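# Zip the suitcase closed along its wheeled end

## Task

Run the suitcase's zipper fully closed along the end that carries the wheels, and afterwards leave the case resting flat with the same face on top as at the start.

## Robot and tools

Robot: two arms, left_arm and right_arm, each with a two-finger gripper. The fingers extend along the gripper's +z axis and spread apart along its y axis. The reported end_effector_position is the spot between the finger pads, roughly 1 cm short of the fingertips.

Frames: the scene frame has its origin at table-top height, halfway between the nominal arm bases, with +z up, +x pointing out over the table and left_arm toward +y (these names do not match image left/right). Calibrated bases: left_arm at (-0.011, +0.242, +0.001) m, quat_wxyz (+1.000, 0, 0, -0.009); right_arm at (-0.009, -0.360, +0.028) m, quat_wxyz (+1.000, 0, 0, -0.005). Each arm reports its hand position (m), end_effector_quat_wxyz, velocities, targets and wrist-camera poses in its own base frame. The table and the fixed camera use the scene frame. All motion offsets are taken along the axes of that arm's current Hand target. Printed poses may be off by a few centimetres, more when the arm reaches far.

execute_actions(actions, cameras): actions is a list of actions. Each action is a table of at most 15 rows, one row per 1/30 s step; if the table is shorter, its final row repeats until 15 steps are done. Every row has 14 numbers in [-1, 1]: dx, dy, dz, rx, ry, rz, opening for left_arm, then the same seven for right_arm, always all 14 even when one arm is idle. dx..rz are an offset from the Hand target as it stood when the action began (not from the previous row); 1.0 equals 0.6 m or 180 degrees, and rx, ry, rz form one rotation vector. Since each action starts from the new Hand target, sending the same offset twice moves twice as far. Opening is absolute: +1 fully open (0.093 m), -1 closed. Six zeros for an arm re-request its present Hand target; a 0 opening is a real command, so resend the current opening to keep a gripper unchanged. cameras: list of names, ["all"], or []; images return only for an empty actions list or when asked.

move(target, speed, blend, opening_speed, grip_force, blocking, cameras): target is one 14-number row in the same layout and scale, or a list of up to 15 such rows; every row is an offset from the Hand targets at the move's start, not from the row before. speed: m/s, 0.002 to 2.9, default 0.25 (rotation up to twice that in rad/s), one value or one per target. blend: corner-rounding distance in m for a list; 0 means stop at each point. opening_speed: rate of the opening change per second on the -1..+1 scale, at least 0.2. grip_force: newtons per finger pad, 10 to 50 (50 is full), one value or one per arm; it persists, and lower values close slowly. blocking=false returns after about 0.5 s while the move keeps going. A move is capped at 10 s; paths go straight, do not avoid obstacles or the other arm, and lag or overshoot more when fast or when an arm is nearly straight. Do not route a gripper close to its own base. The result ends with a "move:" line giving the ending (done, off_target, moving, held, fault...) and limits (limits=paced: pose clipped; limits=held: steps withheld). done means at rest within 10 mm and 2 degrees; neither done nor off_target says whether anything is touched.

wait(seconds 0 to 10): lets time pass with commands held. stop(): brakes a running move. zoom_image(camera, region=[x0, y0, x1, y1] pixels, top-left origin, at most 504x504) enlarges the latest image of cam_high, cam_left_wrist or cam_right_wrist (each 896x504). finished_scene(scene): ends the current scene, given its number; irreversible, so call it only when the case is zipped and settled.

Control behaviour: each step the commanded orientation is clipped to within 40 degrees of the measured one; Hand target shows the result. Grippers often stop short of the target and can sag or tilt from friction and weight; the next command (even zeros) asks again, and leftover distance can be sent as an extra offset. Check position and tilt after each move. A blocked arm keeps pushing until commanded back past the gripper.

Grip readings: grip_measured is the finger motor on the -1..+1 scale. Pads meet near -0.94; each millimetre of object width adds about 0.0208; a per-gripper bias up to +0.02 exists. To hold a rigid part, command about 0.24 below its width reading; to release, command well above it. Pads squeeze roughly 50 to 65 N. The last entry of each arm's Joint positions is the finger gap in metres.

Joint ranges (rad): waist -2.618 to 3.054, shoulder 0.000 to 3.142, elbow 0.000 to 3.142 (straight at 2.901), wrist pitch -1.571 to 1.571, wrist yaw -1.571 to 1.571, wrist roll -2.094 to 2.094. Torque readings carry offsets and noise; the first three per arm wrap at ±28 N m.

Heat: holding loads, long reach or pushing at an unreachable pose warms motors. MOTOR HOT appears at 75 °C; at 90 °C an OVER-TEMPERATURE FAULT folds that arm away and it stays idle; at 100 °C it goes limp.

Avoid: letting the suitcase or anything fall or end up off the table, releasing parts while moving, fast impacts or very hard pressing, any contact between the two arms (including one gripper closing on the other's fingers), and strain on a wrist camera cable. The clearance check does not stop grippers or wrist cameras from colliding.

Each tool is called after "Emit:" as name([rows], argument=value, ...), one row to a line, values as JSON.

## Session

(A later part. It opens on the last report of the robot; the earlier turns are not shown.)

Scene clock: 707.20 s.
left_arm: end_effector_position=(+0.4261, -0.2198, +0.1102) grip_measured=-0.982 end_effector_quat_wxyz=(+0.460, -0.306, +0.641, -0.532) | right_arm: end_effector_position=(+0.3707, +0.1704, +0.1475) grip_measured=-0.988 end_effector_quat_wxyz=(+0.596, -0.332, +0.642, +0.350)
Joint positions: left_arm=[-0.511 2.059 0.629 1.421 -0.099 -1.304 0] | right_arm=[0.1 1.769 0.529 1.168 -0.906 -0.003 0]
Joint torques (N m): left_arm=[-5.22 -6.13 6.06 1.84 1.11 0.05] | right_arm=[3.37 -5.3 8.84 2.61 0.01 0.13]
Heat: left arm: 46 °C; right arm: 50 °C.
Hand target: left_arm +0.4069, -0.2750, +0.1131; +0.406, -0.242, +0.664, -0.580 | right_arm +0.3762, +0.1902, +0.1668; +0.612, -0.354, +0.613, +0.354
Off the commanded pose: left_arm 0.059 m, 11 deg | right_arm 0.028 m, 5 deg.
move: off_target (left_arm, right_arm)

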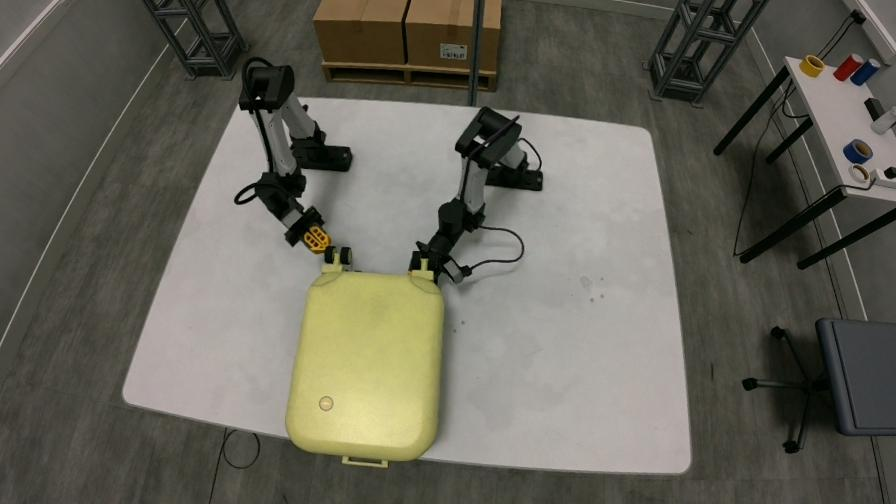

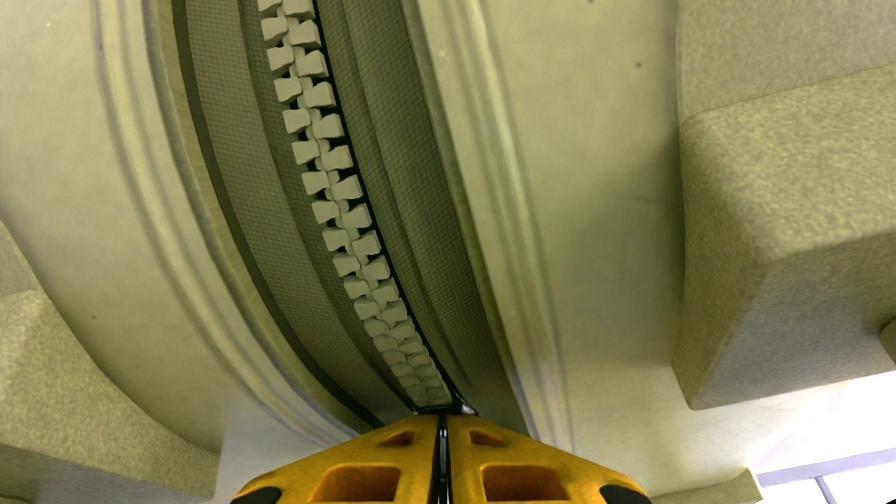

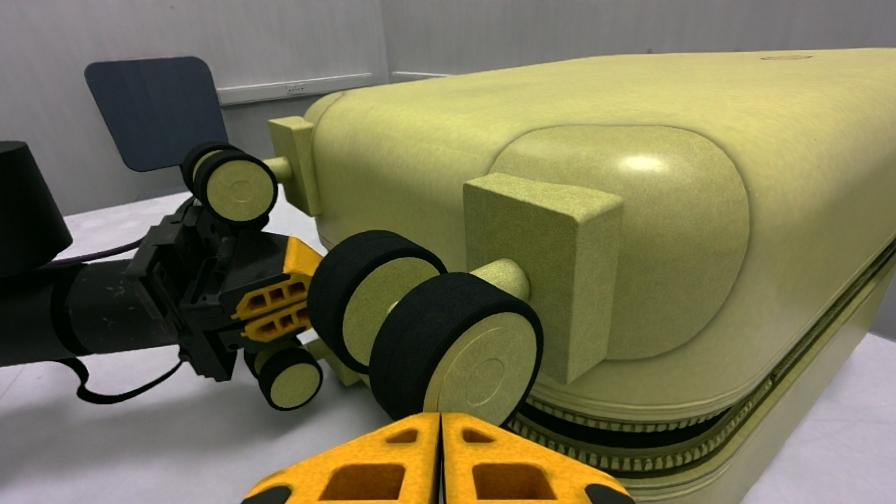

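Emit:
move(target=[0.0708, -0.019, 0.0697, 0, 0, 0, -1.0, 0, 0.0333, 0.0577, 0, 0, 0, -1.0], speed=0.06, cameras=["all"])

Scene clock: 718.10 s.
left_arm: end_effector_position=(+0.4365, -0.2789, +0.1102) grip_measured=-0.982 end_effector_quat_wxyz=(+0.452, -0.310, +0.635, -0.543) | right_arm: end_effector_position=(+0.3689, +0.2134, +0.1459) grip_measured=-0.988 end_effector_quat_wxyz=(+0.593, -0.340, +0.639, +0.352)
Joint positions: left_arm=[-0.638 2.147 0.807 1.34 -0.216 -1.331 0] | right_arm=[0.243 1.797 0.56 1.168 -0.78 -0.001 0]
Joint velocities: left_arm=[0.007 -0.017 -0.056 -0.007 0.007 -0.037 0] | right_arm=[within noise]
Joint torques (N m): left_arm=[-5.18 -7.15 7.41 1.64 1.03 0.31] | right_arm=[2.29 -6.16 9.2 2.63 -0.01 0.07]
Heat: left arm: 45 °C; right arm: 49 °C.
Hand target: left_arm +0.4159, -0.3351, +0.1132; +0.406, -0.242, +0.664, -0.580 | right_arm +0.3761, +0.2301, +0.1668; +0.612, -0.354, +0.613, +0.354
Off the commanded pose: left_arm 0.060 m, 11 deg | right_arm 0.028 m, 4 deg.
move: off_target (left_arm, right_arm)

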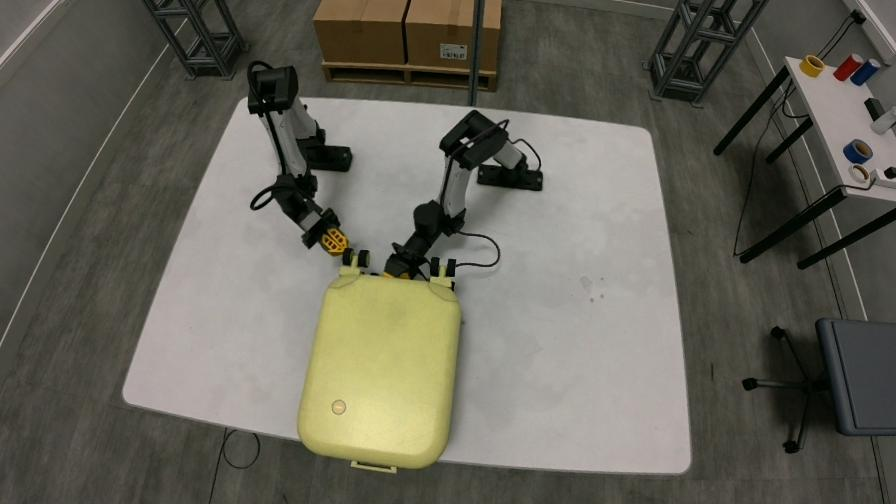

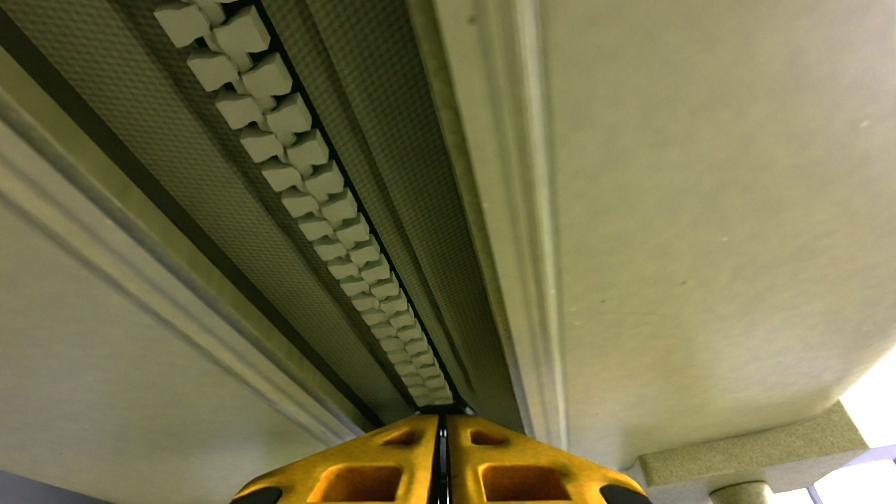

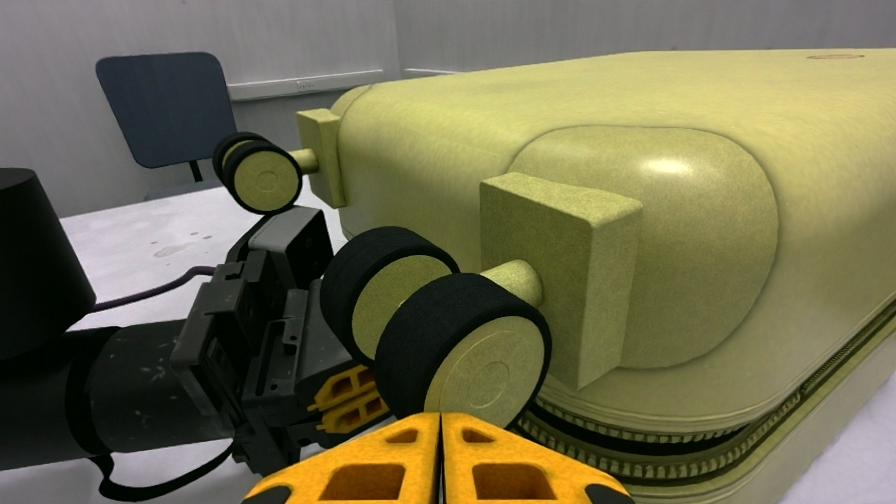

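Emit:
move(target=[0.07, -0.0187, 0.071, 0, 0, 0, -1.0, 0, 0.025, 0.0433, 0, 0, 0, -1.0], speed=0.06, cameras=["all"])

Scene clock: 754.13 s.
left_arm: end_effector_position=(+0.4501, -0.3275, +0.1107) grip_measured=-0.982 end_effector_quat_wxyz=(+0.461, -0.319, +0.629, -0.538) | right_arm: end_effector_position=(+0.3751, +0.2382, +0.1459) grip_measured=-0.988 end_effector_quat_wxyz=(+0.598, -0.334, +0.643, +0.341)
Joint positions: left_arm=[-0.729 2.237 1.003 1.238 -0.336 -1.331 0] | right_arm=[0.329 1.824 0.602 1.158 -0.668 -0.001 0]
Joint torques (N m): left_arm=[-5.61 -7.64 9.2 1.49 1.23 0.31] | right_arm=[2.59 -6.27 9.2 2.66 -0.13 0.09]
Heat: left arm: 45 °C; right arm: 49 °C.
Hand target: left_arm +0.4258, -0.3951, +0.1132; +0.406, -0.242, +0.664, -0.580 | right_arm +0.3761, +0.2601, +0.1669; +0.612, -0.354, +0.613, +0.354
Off the commanded pose: left_arm 0.072 m, 13 deg | right_arm 0.030 m, 5 deg.
move: off_target (left_arm, right_arm)

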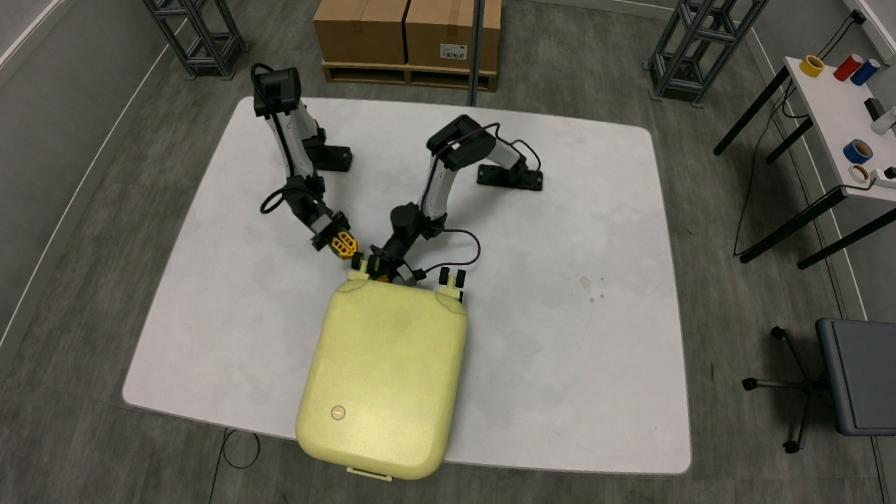

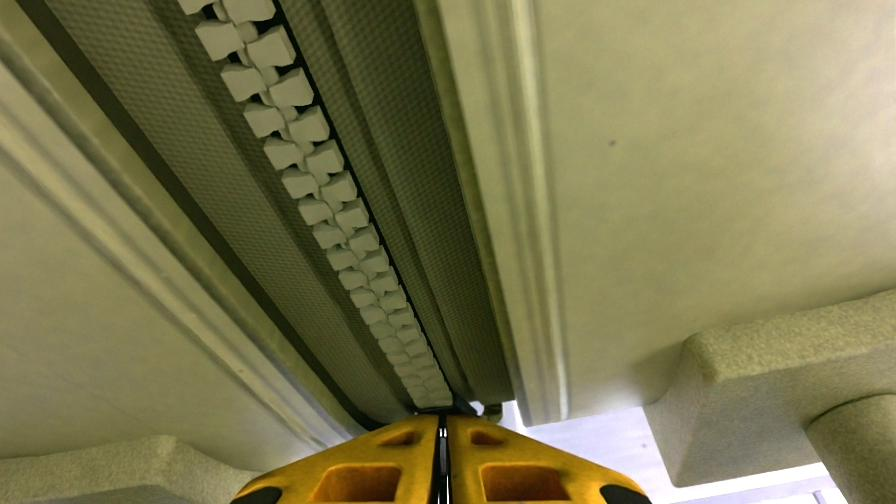

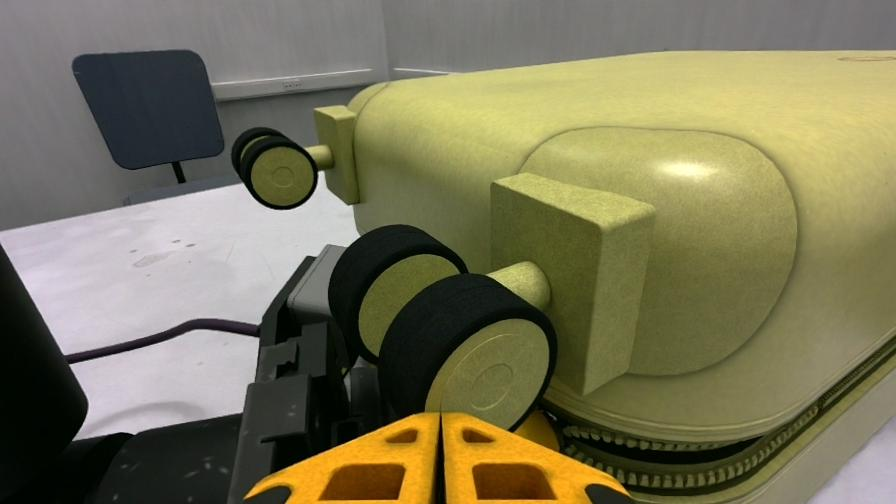

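Emit:
move(target=[0.0158, -0.0043, 0.0928, 0, 0, 0, -1.0, 0, 0.025, 0.0433, 0, 0, 0, -1.0], speed=0.06, cameras=["all"])

Scene clock: 783.43 s.
left_arm: end_effector_position=(+0.4770, -0.3330, +0.1100) grip_measured=-0.982 end_effector_quat_wxyz=(+0.489, -0.350, +0.608, -0.518) | right_arm: end_effector_position=(+0.3914, +0.2548, +0.1474) grip_measured=-0.988 end_effector_quat_wxyz=(+0.613, -0.312, +0.654, +0.314)
Joint positions: left_arm=[-0.733 2.315 1.152 1.179 -0.441 -1.331 0] | right_arm=[0.396 1.858 0.66 1.139 -0.523 -0.001 0]
Joint torques (N m): left_arm=[-0.49 -9.84 5.55 1.85 0.38 0.11] | right_arm=[3.26 -7.09 7.64 2.82 -0.84 0.04]
Motor temperatures (°C): left_arm=[32 43 37 43 32 27 29] | right_arm=[28 42 46 51 27 25 27]
Heat: left arm: 43 °C; right arm: 51 °C.
Hand target: left_arm +0.4713, -0.3475, +0.1163; +0.475, -0.330, +0.615, -0.536 (not the last commanded pose) | right_arm +0.3758, +0.2855, +0.1669; +0.612, -0.354, +0.613, +0.354 (not the last commanded pose)
Off the commanded pose: left_arm 0.103 m, 18 deg | right_arm 0.043 m, 8 deg.
move: held (left_arm; a check stopped the path), off_target (right_arm; braked when a check withheld steps of left_arm); limits=held
pose unreachable (left arm): on one or more control steps of this call, first in action 0 (counted from 0), this arm could not follow its commanded pose, so it was not sent that pose on those steps. It may still have moved: this result reports where it is.
cause: moving toward the commanded pose would bring a part of the arm too close to another arm (this arm's wrist (the part past joint 4) and the right arm's fingers, along the way the arms are being sent, or toward where that arm still pushes).

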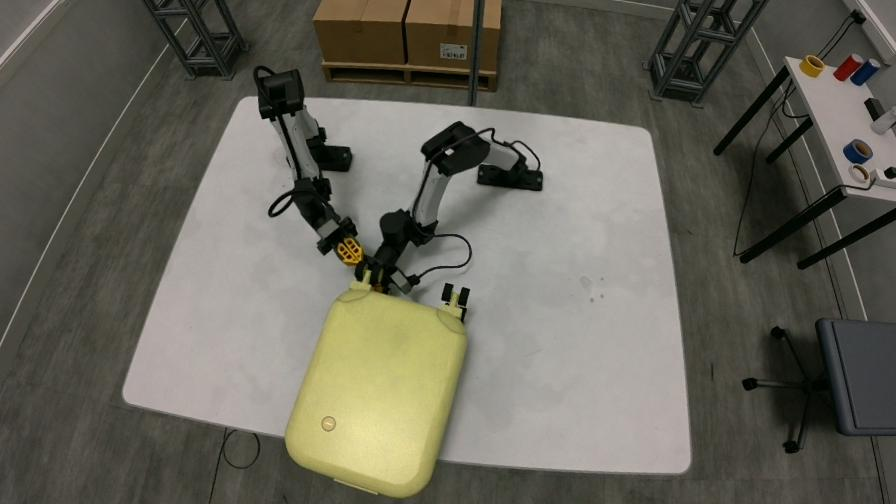

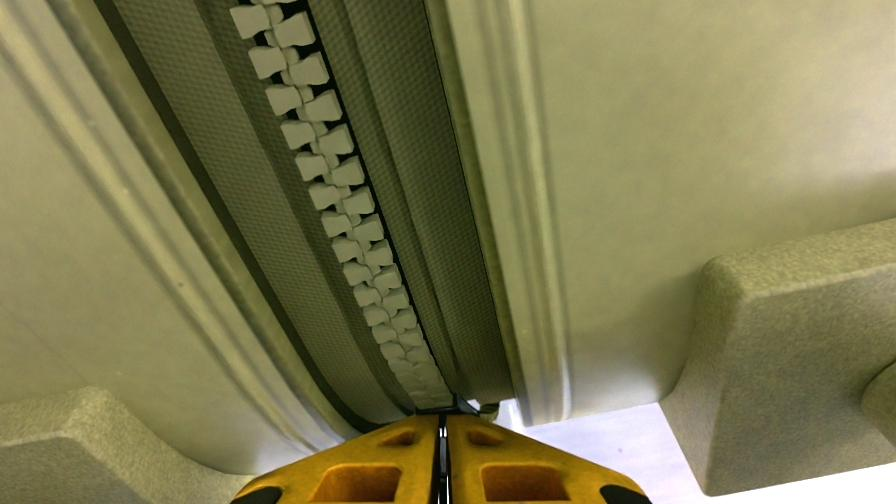

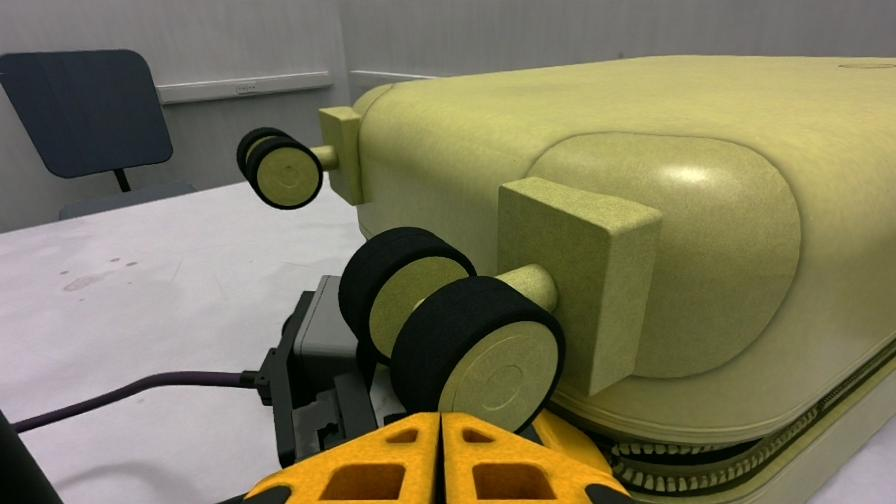

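Emit:
move([
  [-0.0238, 0.0125, 0.0003, 0, 0, 0, -0.75, 0.0033, -0.0442, -0.0643, 0, 0, 0, -1.0],
  [-0.0238, 0.0125, -0.1247, 0, 0, 0, -0.75, 0.0033, -0.0295, -0.1803, 0, 0, 0, -1.0],
], speed=[0.08, 0.1], cameras=["all"])

Scene clock: 820.63 s.
left_arm: end_effector_position=(+0.4060, -0.3080, +0.0707) grip_measured=-0.752 end_effector_quat_wxyz=(+0.456, -0.327, +0.657, -0.504) | right_arm: end_effector_position=(+0.3394, +0.1834, +0.1431) grip_measured=-0.988 end_effector_quat_wxyz=(+0.581, -0.339, +0.645, +0.363)
Joint positions: left_arm=[-0.779 2.225 0.807 1.333 -0.405 -1.331 0.009] | right_arm=[0.149 1.692 0.431 1.164 -0.891 -0.001 0]
Joint torques (N m): left_arm=[-0.34 -11.85 3.7 2.55 -0.31 0.12] | right_arm=[-0.54 -7.43 4.08 3.17 -0.19 0.07]
Heat: left arm: 46 °C; right arm: 51 °C.
Hand target: left_arm +0.4067, -0.3070, +0.1103; +0.475, -0.330, +0.615, -0.536 | right_arm +0.3372, +0.1829, +0.1649; +0.612, -0.354, +0.613, +0.354
Off the commanded pose: left_arm 0.040 m, 7 deg | right_arm 0.022 m, 5 deg.
move: off_target (left_arm, right_arm)

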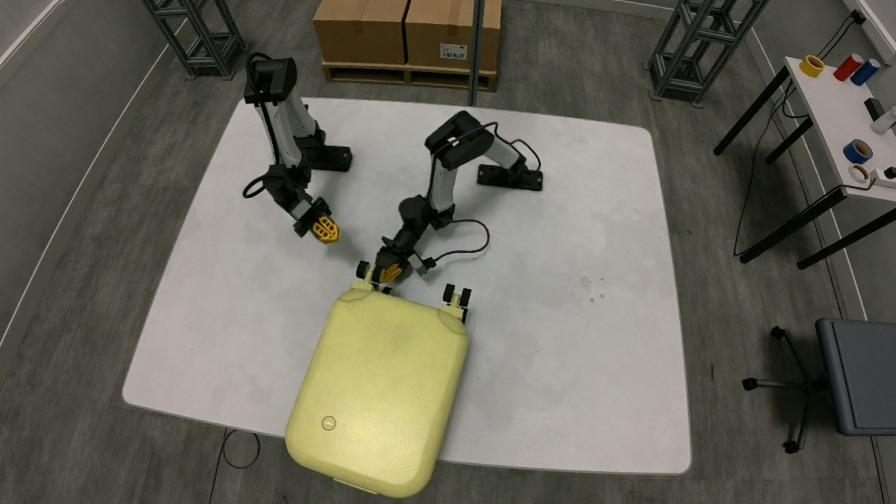

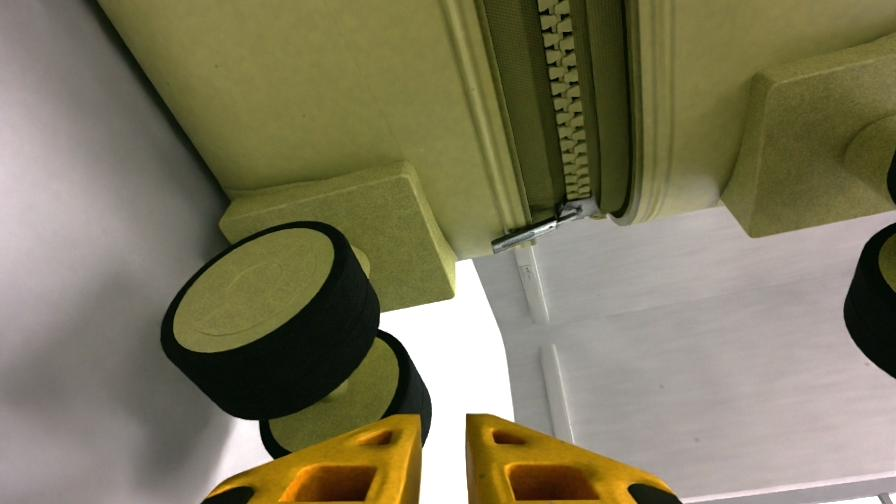

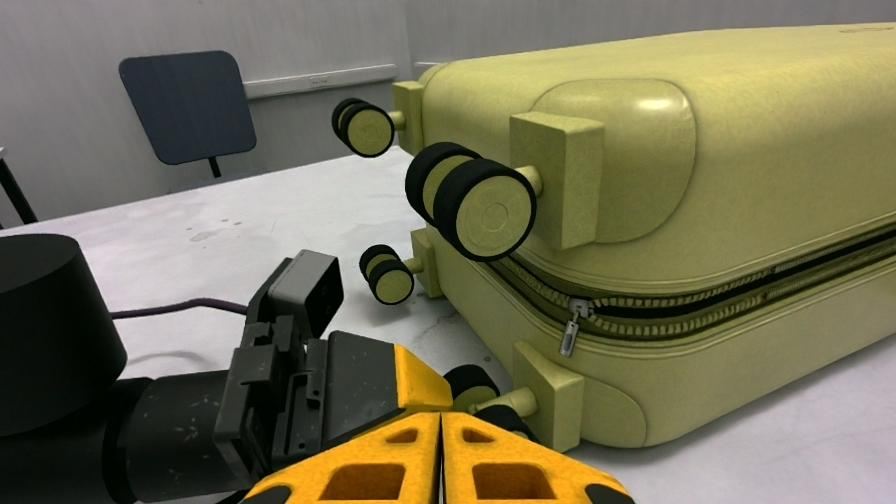

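Emit:
move([
  [-0.0098, -0.0515, -0.0867, 0, 0, 0, -0.75, 0, -0.005, -0.04, 0.04, 0, 0, -1.0],
  [-0.0365, -0.1557, -0.0788, 0.028, 0, -0.072, 0.2, 0, -0.011, -0.0763, 0.0833, 0, 0, -0.55],
], speed=[0.12, 0.15], blend=[0.015, 0], cameras=["all"])

Scene clock: 841.93 s.
left_arm: end_effector_position=(+0.3555, -0.2904, +0.1791) grip_measured=+0.197 end_effector_quat_wxyz=(+0.419, -0.373, +0.573, -0.597) | right_arm: end_effector_position=(+0.3181, +0.1441, +0.1475) grip_measured=-0.552 end_effector_quat_wxyz=(+0.624, -0.271, +0.675, +0.286)
Joint positions: left_arm=[-0.852 1.817 0.617 1.272 -0.469 -1.502 0.055] | right_arm=[0.109 1.476 0.229 1.17 -0.701 -0.001 0.019]
Joint torques (N m): left_arm=[0.51 -9.01 7.9 1.64 -0.11 0.06] | right_arm=[-0.85 -5.19 4.23 3.19 0.07 0.12]
Motor temperatures (°C): left_arm=[29 48 34 48 30 27 29] | right_arm=[28 47 44 52 27 25 27]
Heat: left arm: 48 °C; right arm: 52 °C.
Hand target: left_arm +0.3599, -0.2900, +0.2050; +0.426, -0.376, +0.550, -0.613 | right_arm +0.3201, +0.1399, +0.1650; +0.653, -0.271, +0.654, +0.271
Off the commanded pose: left_arm 0.026 m, 3 deg | right_arm 0.018 m, 4 deg.
move: off_target (left_arm, right_arm); target 2's new opening was sent with left_arm's hand 0.026 m and 3 deg from that target

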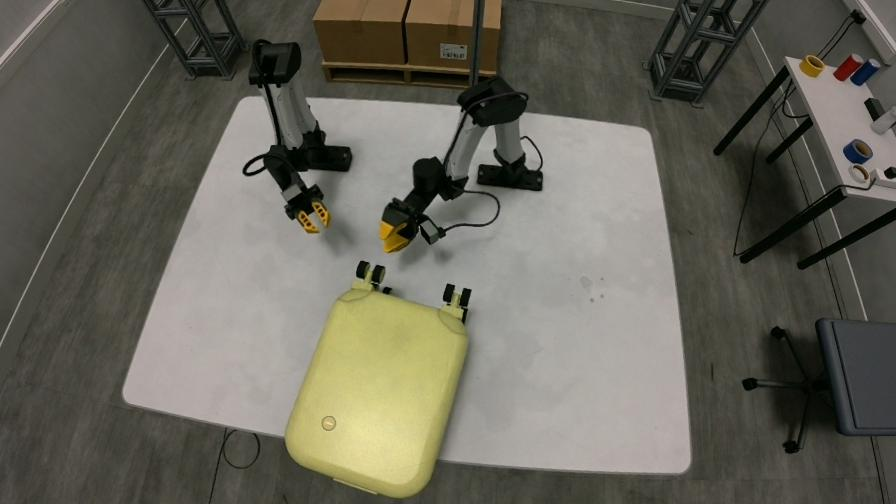

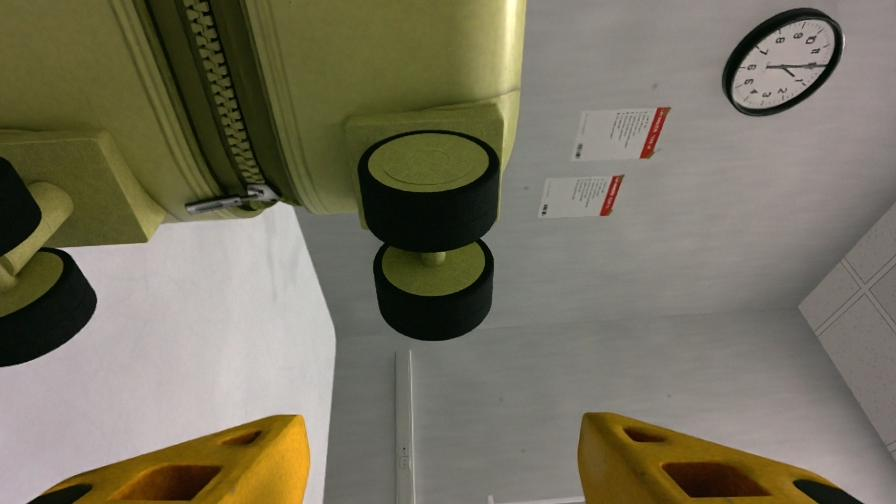

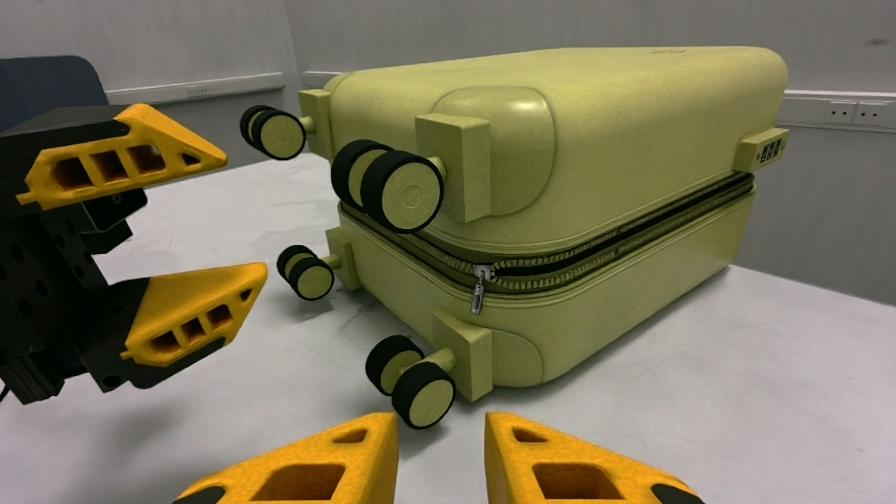

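Emit:
move(target=[-0.0298, -0.0043, 0.079, 0, 0, 0, 0.45, 0, 0, 0, 0, 0, 0, -0.55], speed=0.12, cameras=["cam_left_wrist"])

Scene clock: 864.80 s.
left_arm: end_effector_position=(+0.4045, -0.2854, +0.2043) grip_measured=+0.447 end_effector_quat_wxyz=(+0.426, -0.377, +0.556, -0.606) | right_arm: end_effector_position=(+0.3181, +0.1441, +0.1475) grip_measured=-0.552 end_effector_quat_wxyz=(+0.624, -0.271, +0.675, +0.286)
Joint positions: left_arm=[-0.74 1.851 0.773 1.183 -0.375 -1.516 0.067] | right_arm=[0.109 1.476 0.229 1.17 -0.701 -0.001 0.019]
Joint torques (N m): left_arm=[0.5 -6.06 8.85 1.64 0.05 0.06] | right_arm=[-0.51 -4.94 4.46 3.16 0.02 0.05]
Heat: left arm: 48 °C; right arm: 54 °C.
Hand target: left_arm +0.4100, -0.2899, +0.2131; +0.426, -0.376, +0.550, -0.613 | right_arm +0.3201, +0.1399, +0.1650; +0.653, -0.271, +0.654, +0.271
Off the commanded pose: left_arm 0.011 m, 1 deg | right_arm 0.018 m, 4 deg.
move: off_target (left_arm, right_arm)
Images, in order (width x height): cam_left_wrist 896x504.

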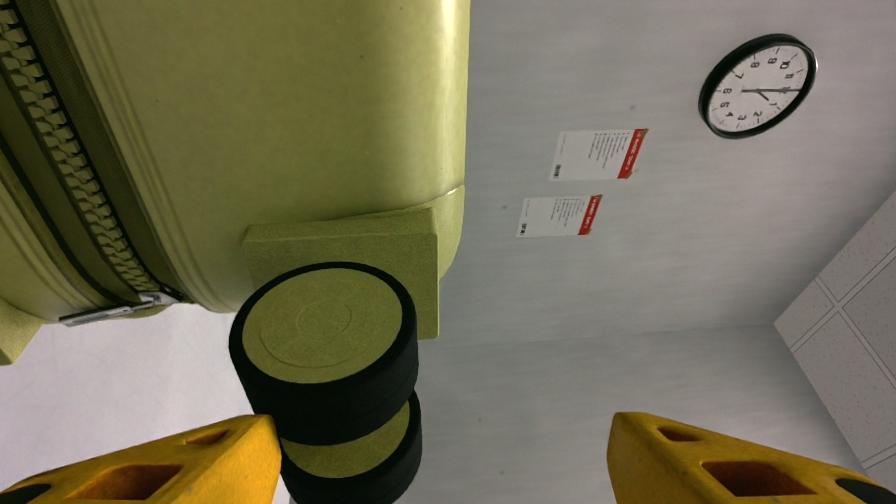

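Emit:
move(target=[0.0003, 0.0365, -0.0041, 0, 0, 0, 0.45, 0, 0, 0, 0, 0, 0, -0.55], speed=0.12, cameras=["cam_left_wrist"])

Scene clock: 869.83 s.
left_arm: end_effector_position=(+0.4082, -0.2888, +0.1768) grip_measured=+0.447 end_effector_quat_wxyz=(+0.422, -0.381, +0.571, -0.593) | right_arm: end_effector_position=(+0.3181, +0.1441, +0.1475) grip_measured=-0.552 end_effector_quat_wxyz=(+0.624, -0.271, +0.675, +0.286)
Joint positions: left_arm=[-0.74 1.923 0.773 1.212 -0.375 -1.518 0.067] | right_arm=[0.109 1.476 0.229 1.17 -0.701 -0.001 0.019]
Joint torques (N m): left_arm=[0.54 -6.38 6.41 2.37 0.04 0.07] | right_arm=[-0.76 -4.98 4.36 3.17 0.04 0.13]
Heat: left arm: 47 °C; right arm: 54 °C.
Hand target: left_arm +0.4100, -0.2900, +0.1910; +0.426, -0.376, +0.550, -0.613 | right_arm +0.3201, +0.1399, +0.1650; +0.653, -0.271, +0.654, +0.271
Off the commanded pose: left_arm 0.014 m, 3 deg | right_arm 0.018 m, 4 deg.
move: off_target (left_arm, right_arm)
Images, in order (width x height): cam_left_wrist 896x504.

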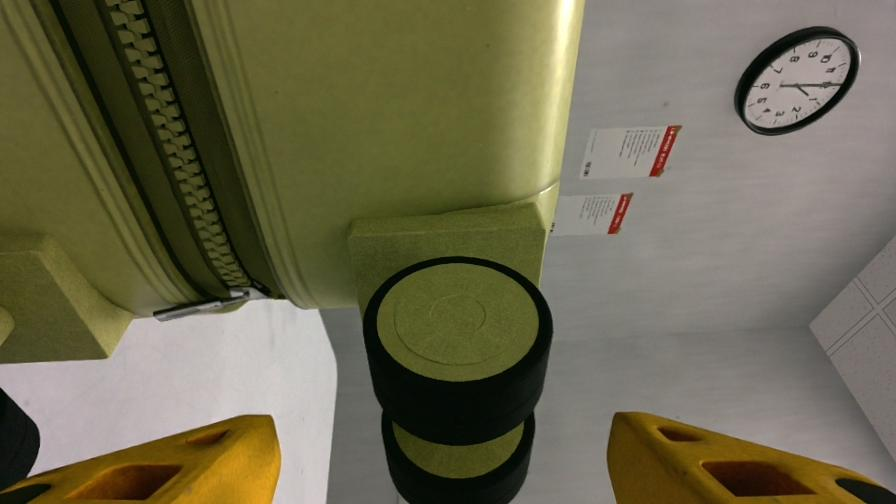

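Emit:
move([
  [-0.0188, 0.0002, 0.0592, 0, 0, 0, 0.45, 0, 0, 0, 0, 0, 0, -0.55],
  [-0.0188, 0.0002, 0.0592, 0, 0, 0, -0.5, 0, 0, 0, 0, 0, 0, -0.55],
], speed=[0.12, 0.1], cameras=["cam_left_wrist", "cam_right_wrist"])

Scene clock: 878.03 s.
left_arm: end_effector_position=(+0.4416, -0.2893, +0.1820) grip_measured=-0.386 end_effector_quat_wxyz=(+0.423, -0.379, +0.561, -0.602) | right_arm: end_effector_position=(+0.3181, +0.1441, +0.1475) grip_measured=-0.552 end_effector_quat_wxyz=(+0.624, -0.271, +0.675, +0.286)
Joint positions: left_arm=[-0.678 1.996 0.888 1.195 -0.313 -1.525 0.027] | right_arm=[0.109 1.476 0.229 1.17 -0.701 -0.001 0.019]
Joint torques (N m): left_arm=[0.44 -7.5 8.39 1.84 0.03 0.08] | right_arm=[-0.65 -5.12 4.4 3.14 0.06 0.06]
Motor temperatures (°C): left_arm=[29 47 36 46 30 27 29] | right_arm=[27 43 41 55 27 25 26]
Heat: left arm: 47 °C; right arm: 55 °C.
Hand target: left_arm +0.4470, -0.2920, +0.1950; +0.426, -0.376, +0.550, -0.613 | right_arm +0.3201, +0.1399, +0.1650; +0.653, -0.271, +0.654, +0.271
Off the commanded pose: left_arm 0.014 m, 2 deg | right_arm 0.018 m, 4 deg.
move: off_target (left_arm, right_arm)
Images, in order (width x height): cam_left_wrist 896x504, cam_right_wrist 896x504.

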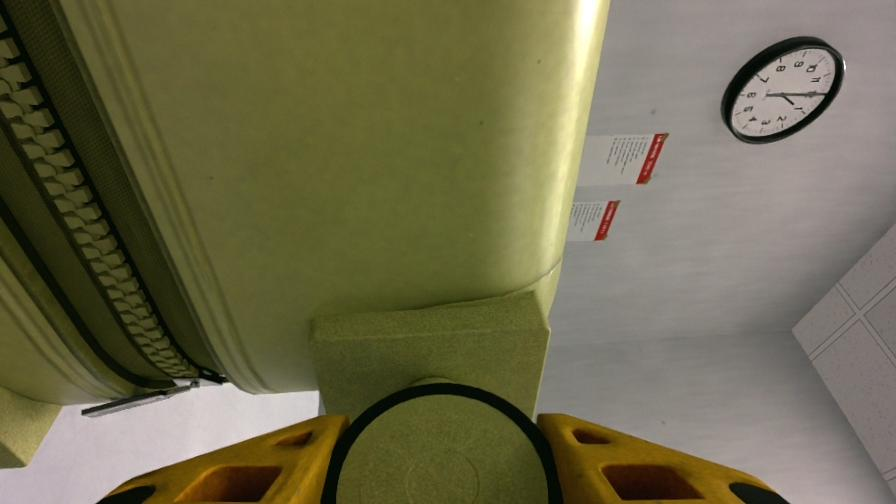

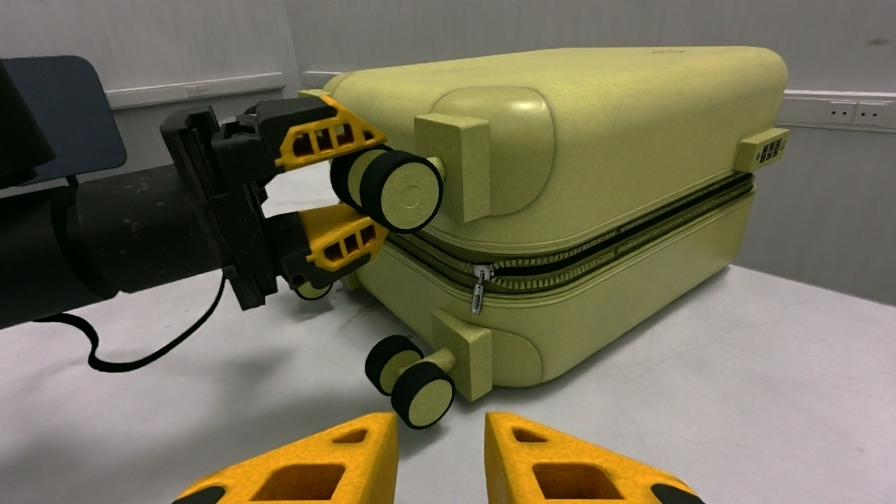

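Emit:
move(target=[0.1083, -0.0185, -0.199, 0, 0, 0, -0.5, 0, 0, 0, 0, 0, 0, -0.55], speed=0.07, cameras=["all"])

Scene clock: 891.43 s.
left_arm: end_effector_position=(+0.3245, -0.3046, +0.1803) grip_measured=-0.376 end_effector_quat_wxyz=(+0.430, -0.389, +0.553, -0.598) | right_arm: end_effector_position=(+0.3181, +0.1441, +0.1475) grip_measured=-0.552 end_effector_quat_wxyz=(+0.624, -0.271, +0.675, +0.286)
Joint positions: left_arm=[-0.983 1.829 0.6 1.337 -0.645 -1.496 0.027] | right_arm=[0.109 1.476 0.229 1.17 -0.701 -0.001 0.019]
Joint torques (N m): left_arm=[-1.94 -8.12 3.44 1.9 -0.05 0.27] | right_arm=[-0.44 -5.07 4.25 3.12 0.08 0.11]
Motor temperatures (°C): left_arm=[29 47 36 45 30 27 30] | right_arm=[27 42 41 56 27 25 26]
Heat: left arm: 47 °C; right arm: 56 °C.
Hand target: left_arm +0.3118, -0.3101, +0.1921; +0.426, -0.376, +0.550, -0.613 | right_arm +0.3201, +0.1399, +0.1650; +0.653, -0.271, +0.654, +0.271
Off the commanded pose: left_arm 0.018 m, 2 deg | right_arm 0.018 m, 4 deg.
move: off_target (left_arm, right_arm)

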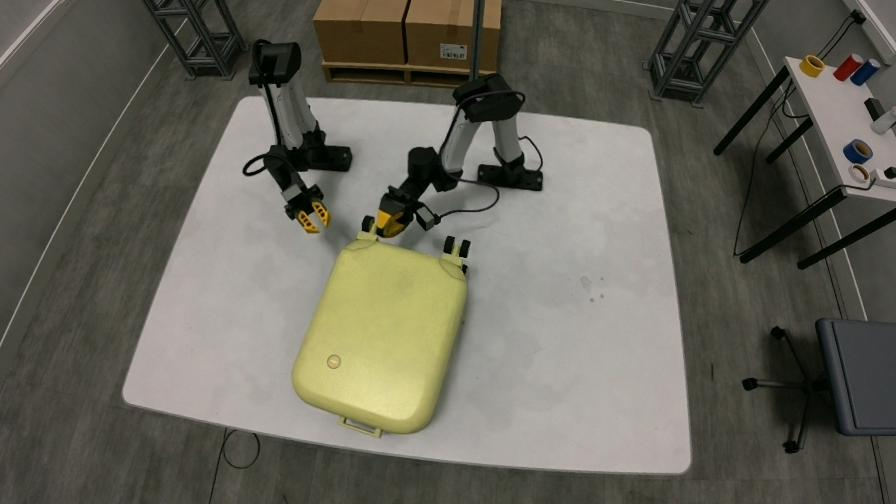

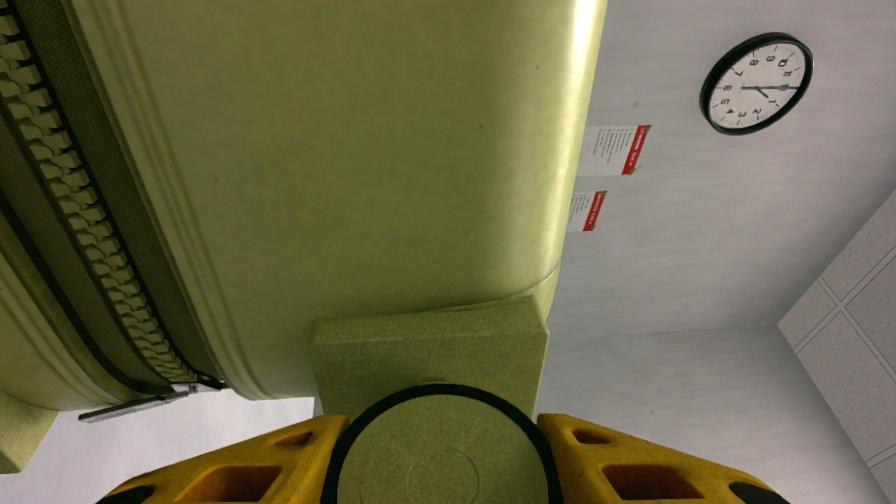

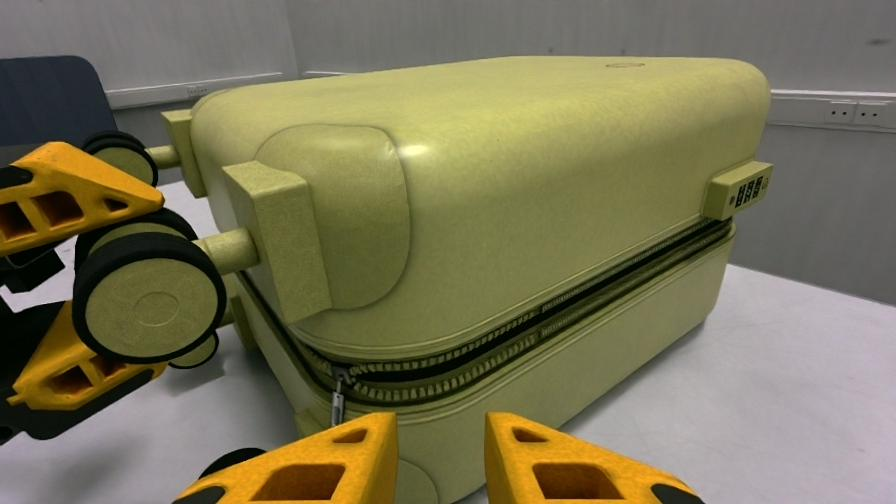

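Emit:
move(target=[0, 0, 0, 0, 0, 0, -0.5, 0.1042, 0.0825, 0.0637, -0.0389, -0.011, 0, -0.55], speed=0.12, cameras=["cam_right_wrist"])

Scene clock: 923.33 s.
left_arm: end_effector_position=(+0.3245, -0.3046, +0.1803) grip_measured=-0.376 end_effector_quat_wxyz=(+0.430, -0.389, +0.553, -0.598) | right_arm: end_effector_position=(+0.2973, +0.1983, +0.0609) grip_measured=-0.552 end_effector_quat_wxyz=(+0.536, -0.306, +0.717, +0.324)
Joint positions: left_arm=[-0.983 1.829 0.6 1.337 -0.645 -1.496 0.027] | right_arm=[0.312 1.87 0.227 1.374 -0.618 -0.018 0.019]
Joint torques (N m): left_arm=[-1.94 -8.09 3.47 1.9 -0.06 0.27] | right_arm=[0.27 -4.03 3.97 4.75 0.02 -0.14]
Motor temperatures (°C): left_arm=[29 47 34 47 29 27 30] | right_arm=[27 41 40 58 27 25 26]
Heat: left arm: 47 °C; right arm: 58 °C.
Hand target: left_arm +0.3118, -0.3101, +0.1921; +0.426, -0.376, +0.550, -0.613 | right_arm +0.3119, +0.2020, +0.1025; +0.646, -0.305, +0.624, +0.315
Off the commanded pose: left_arm 0.018 m, 2 deg | right_arm 0.044 m, 17 deg.
joint sent to its limit (right arm) — joint 4 (wrist pitch), upper limit. The joint targets are off in position and orientation.
move: off_target (left_arm, right_arm)
Images, in order (width x height): cam_right_wrist 896x504.

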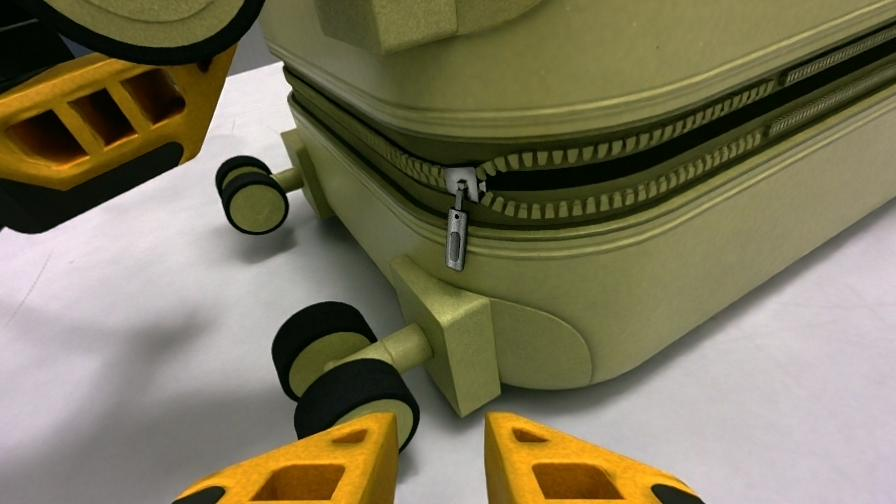

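Emit:
move(target=[0, 0, 0, 0, 0, 0, -0.5, -0.002, 0.0005, 0.063, 0, 0.02, 0, -0.55], speed=0.12, cameras=["cam_right_wrist"])

Scene clock: 938.63 s.
left_arm: end_effector_position=(+0.3245, -0.3046, +0.1803) grip_measured=-0.376 end_effector_quat_wxyz=(+0.430, -0.389, +0.553, -0.598) | right_arm: end_effector_position=(+0.3239, +0.2275, +0.0692) grip_measured=-0.552 end_effector_quat_wxyz=(+0.561, -0.314, +0.701, +0.310)
Joint positions: left_arm=[-0.983 1.829 0.6 1.337 -0.645 -1.496 0.027] | right_arm=[0.401 1.935 0.353 1.374 -0.517 -0.02 0.019]
Joint torques (N m): left_arm=[-1.91 -8.12 3.45 1.91 -0.04 0.27] | right_arm=[0.25 -5.09 4.41 4.39 0 -0.01]
Motor temperatures (°C): left_arm=[29 47 33 47 29 27 31] | right_arm=[27 41 39 72 27 25 26]
Heat: left arm: 47 °C; right arm: 72 °C.
Hand target: left_arm +0.3118, -0.3101, +0.1921; +0.426, -0.376, +0.550, -0.613 | right_arm +0.3349, +0.2319, +0.1049; +0.626, -0.315, +0.644, +0.306
Off the commanded pose: left_arm 0.018 m, 2 deg | right_arm 0.038 m, 10 deg.
move: off_target (left_arm, right_arm)
Images, in order (width x height): cam_right_wrist 896x504.

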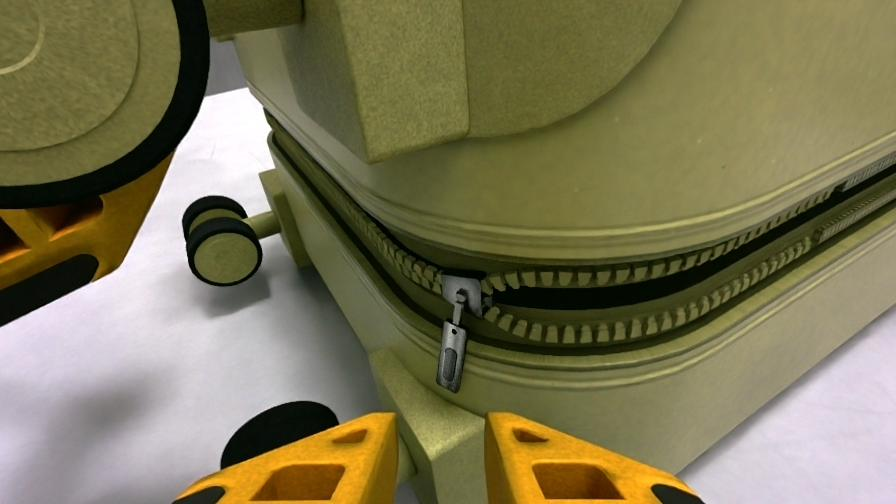

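Emit:
move([
  [0, 0, 0, 0, 0, 0, -0.5, 0.0128, -0.0053, 0.008, 0, 0.041, 0, -0.55],
  [0, 0, 0, 0, 0, 0, -0.5, 0.0128, -0.0053, 0.0300, 0, 0.041, 0, -0.55],
], speed=[0.12, 0.06], blend=[0.01, 0], cameras=["cam_right_wrist"])

Scene clock: 972.23 s.
left_arm: end_effector_position=(+0.3246, -0.3044, +0.1803) grip_measured=-0.376 end_effector_quat_wxyz=(+0.430, -0.389, +0.553, -0.598) | right_arm: end_effector_position=(+0.3424, +0.2367, +0.0949) grip_measured=-0.552 end_effector_quat_wxyz=(+0.586, -0.328, +0.681, +0.293)
Joint positions: left_arm=[-0.983 1.829 0.6 1.337 -0.647 -1.496 0.027] | right_arm=[0.411 1.87 0.43 1.279 -0.495 -0.063 0.019]
Joint torques (N m): left_arm=[-1.92 -8.1 3.43 1.9 -0.03 0.27] | right_arm=[1.07 -6.58 6.58 1.95 0.09 -0.11]
Motor temperatures (°C): left_arm=[29 48 33 47 29 27 31] | right_arm=[27 42 39 80 27 25 26]
Heat: left arm: 48 °C; right arm: 80 °C. Fold the right arm in close to its base, or ease its load, before you think long.
Hand target: left_arm +0.3118, -0.3101, +0.1921; +0.426, -0.376, +0.550, -0.613 | right_arm +0.3483, +0.2440, +0.0967; +0.583, -0.334, +0.683, +0.285
Off the commanded pose: left_arm 0.018 m, 2 deg | right_arm 0.010 m, 1 deg.
MOTOR HOT: joint 4 (wrist pitch) of the right arm reports 80 °C; the controller's stop level is 90 °C. To cool a motor, set the load down, stop pushing, or move to a pose that needs little force.
move: off_target (left_arm); blend cut to 0.0066 m at target 1
Images, in order (width x height): cam_right_wrist 896x504.

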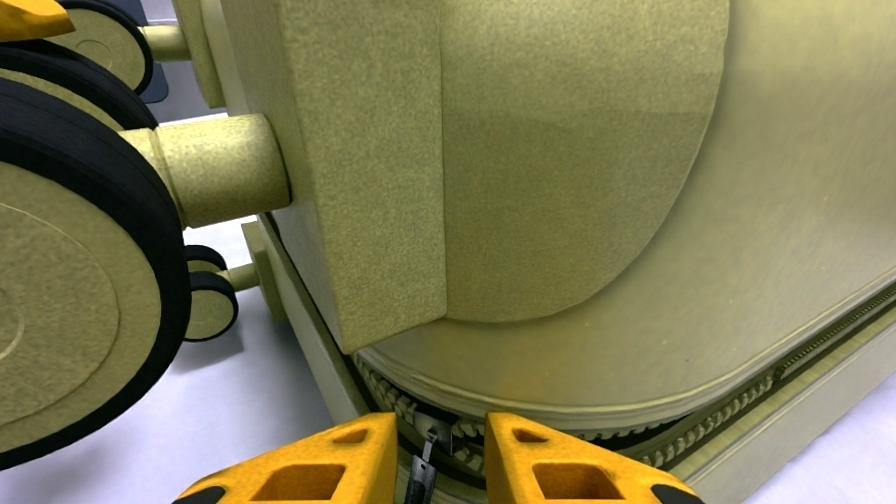

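Emit:
move(target=[0, 0, 0, 0, 0, 0, -0.5, 0.0265, 0.0068, 0.0193, 0, 0, 0, -0.55], speed=0.06, cameras=["cam_right_wrist"])

Scene clock: 985.37 s.
left_arm: end_effector_position=(+0.3268, -0.2967, +0.1799) grip_measured=-0.376 end_effector_quat_wxyz=(+0.444, -0.402, +0.545, -0.587) | right_arm: end_effector_position=(+0.3481, +0.2473, +0.0937) grip_measured=-0.552 end_effector_quat_wxyz=(+0.600, -0.332, +0.668, +0.289)
Joint positions: left_arm=[-0.983 1.829 0.598 1.34 -0.693 -1.49 0.027] | right_arm=[0.439 1.935 0.462 1.345 -0.467 -0.07 0.019]
Joint torques (N m): left_arm=[-1.98 -8.13 3.4 1.85 0.41 0.21] | right_arm=[0.79 -3.9 5.15 2.17 0.1 -0.09]
Motor temperatures (°C): left_arm=[29 48 33 47 29 27 31] | right_arm=[27 42 40 67 27 25 26]
Heat: left arm: 48 °C; right arm: 67 °C.
Hand target: left_arm +0.3118, -0.3101, +0.1921; +0.426, -0.376, +0.550, -0.613 | right_arm +0.3506, +0.2535, +0.0792; +0.583, -0.334, +0.683, +0.285
Off the commanded pose: left_arm 0.023 m, 5 deg | right_arm 0.016 m, 3 deg.
MOTOR HOT: cleared for the motors of the right arm.
move: off_target (left_arm, right_arm)
Images, in order (width x height): cam_right_wrist 896x504.

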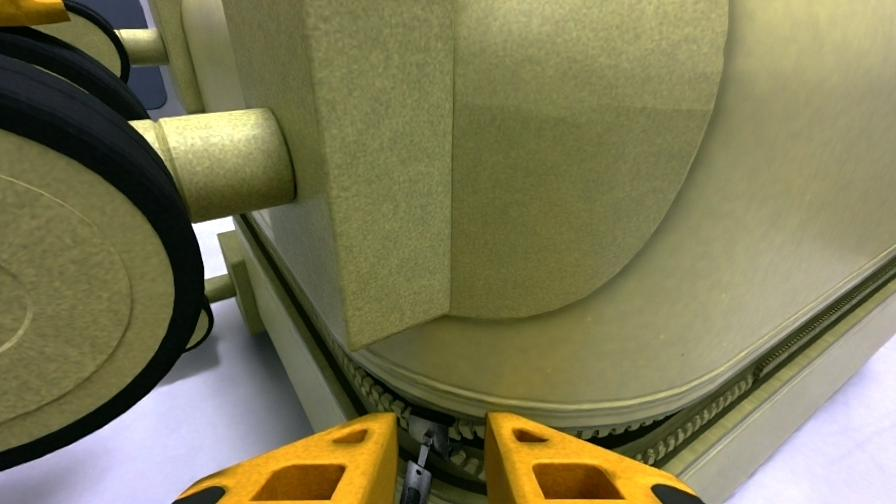

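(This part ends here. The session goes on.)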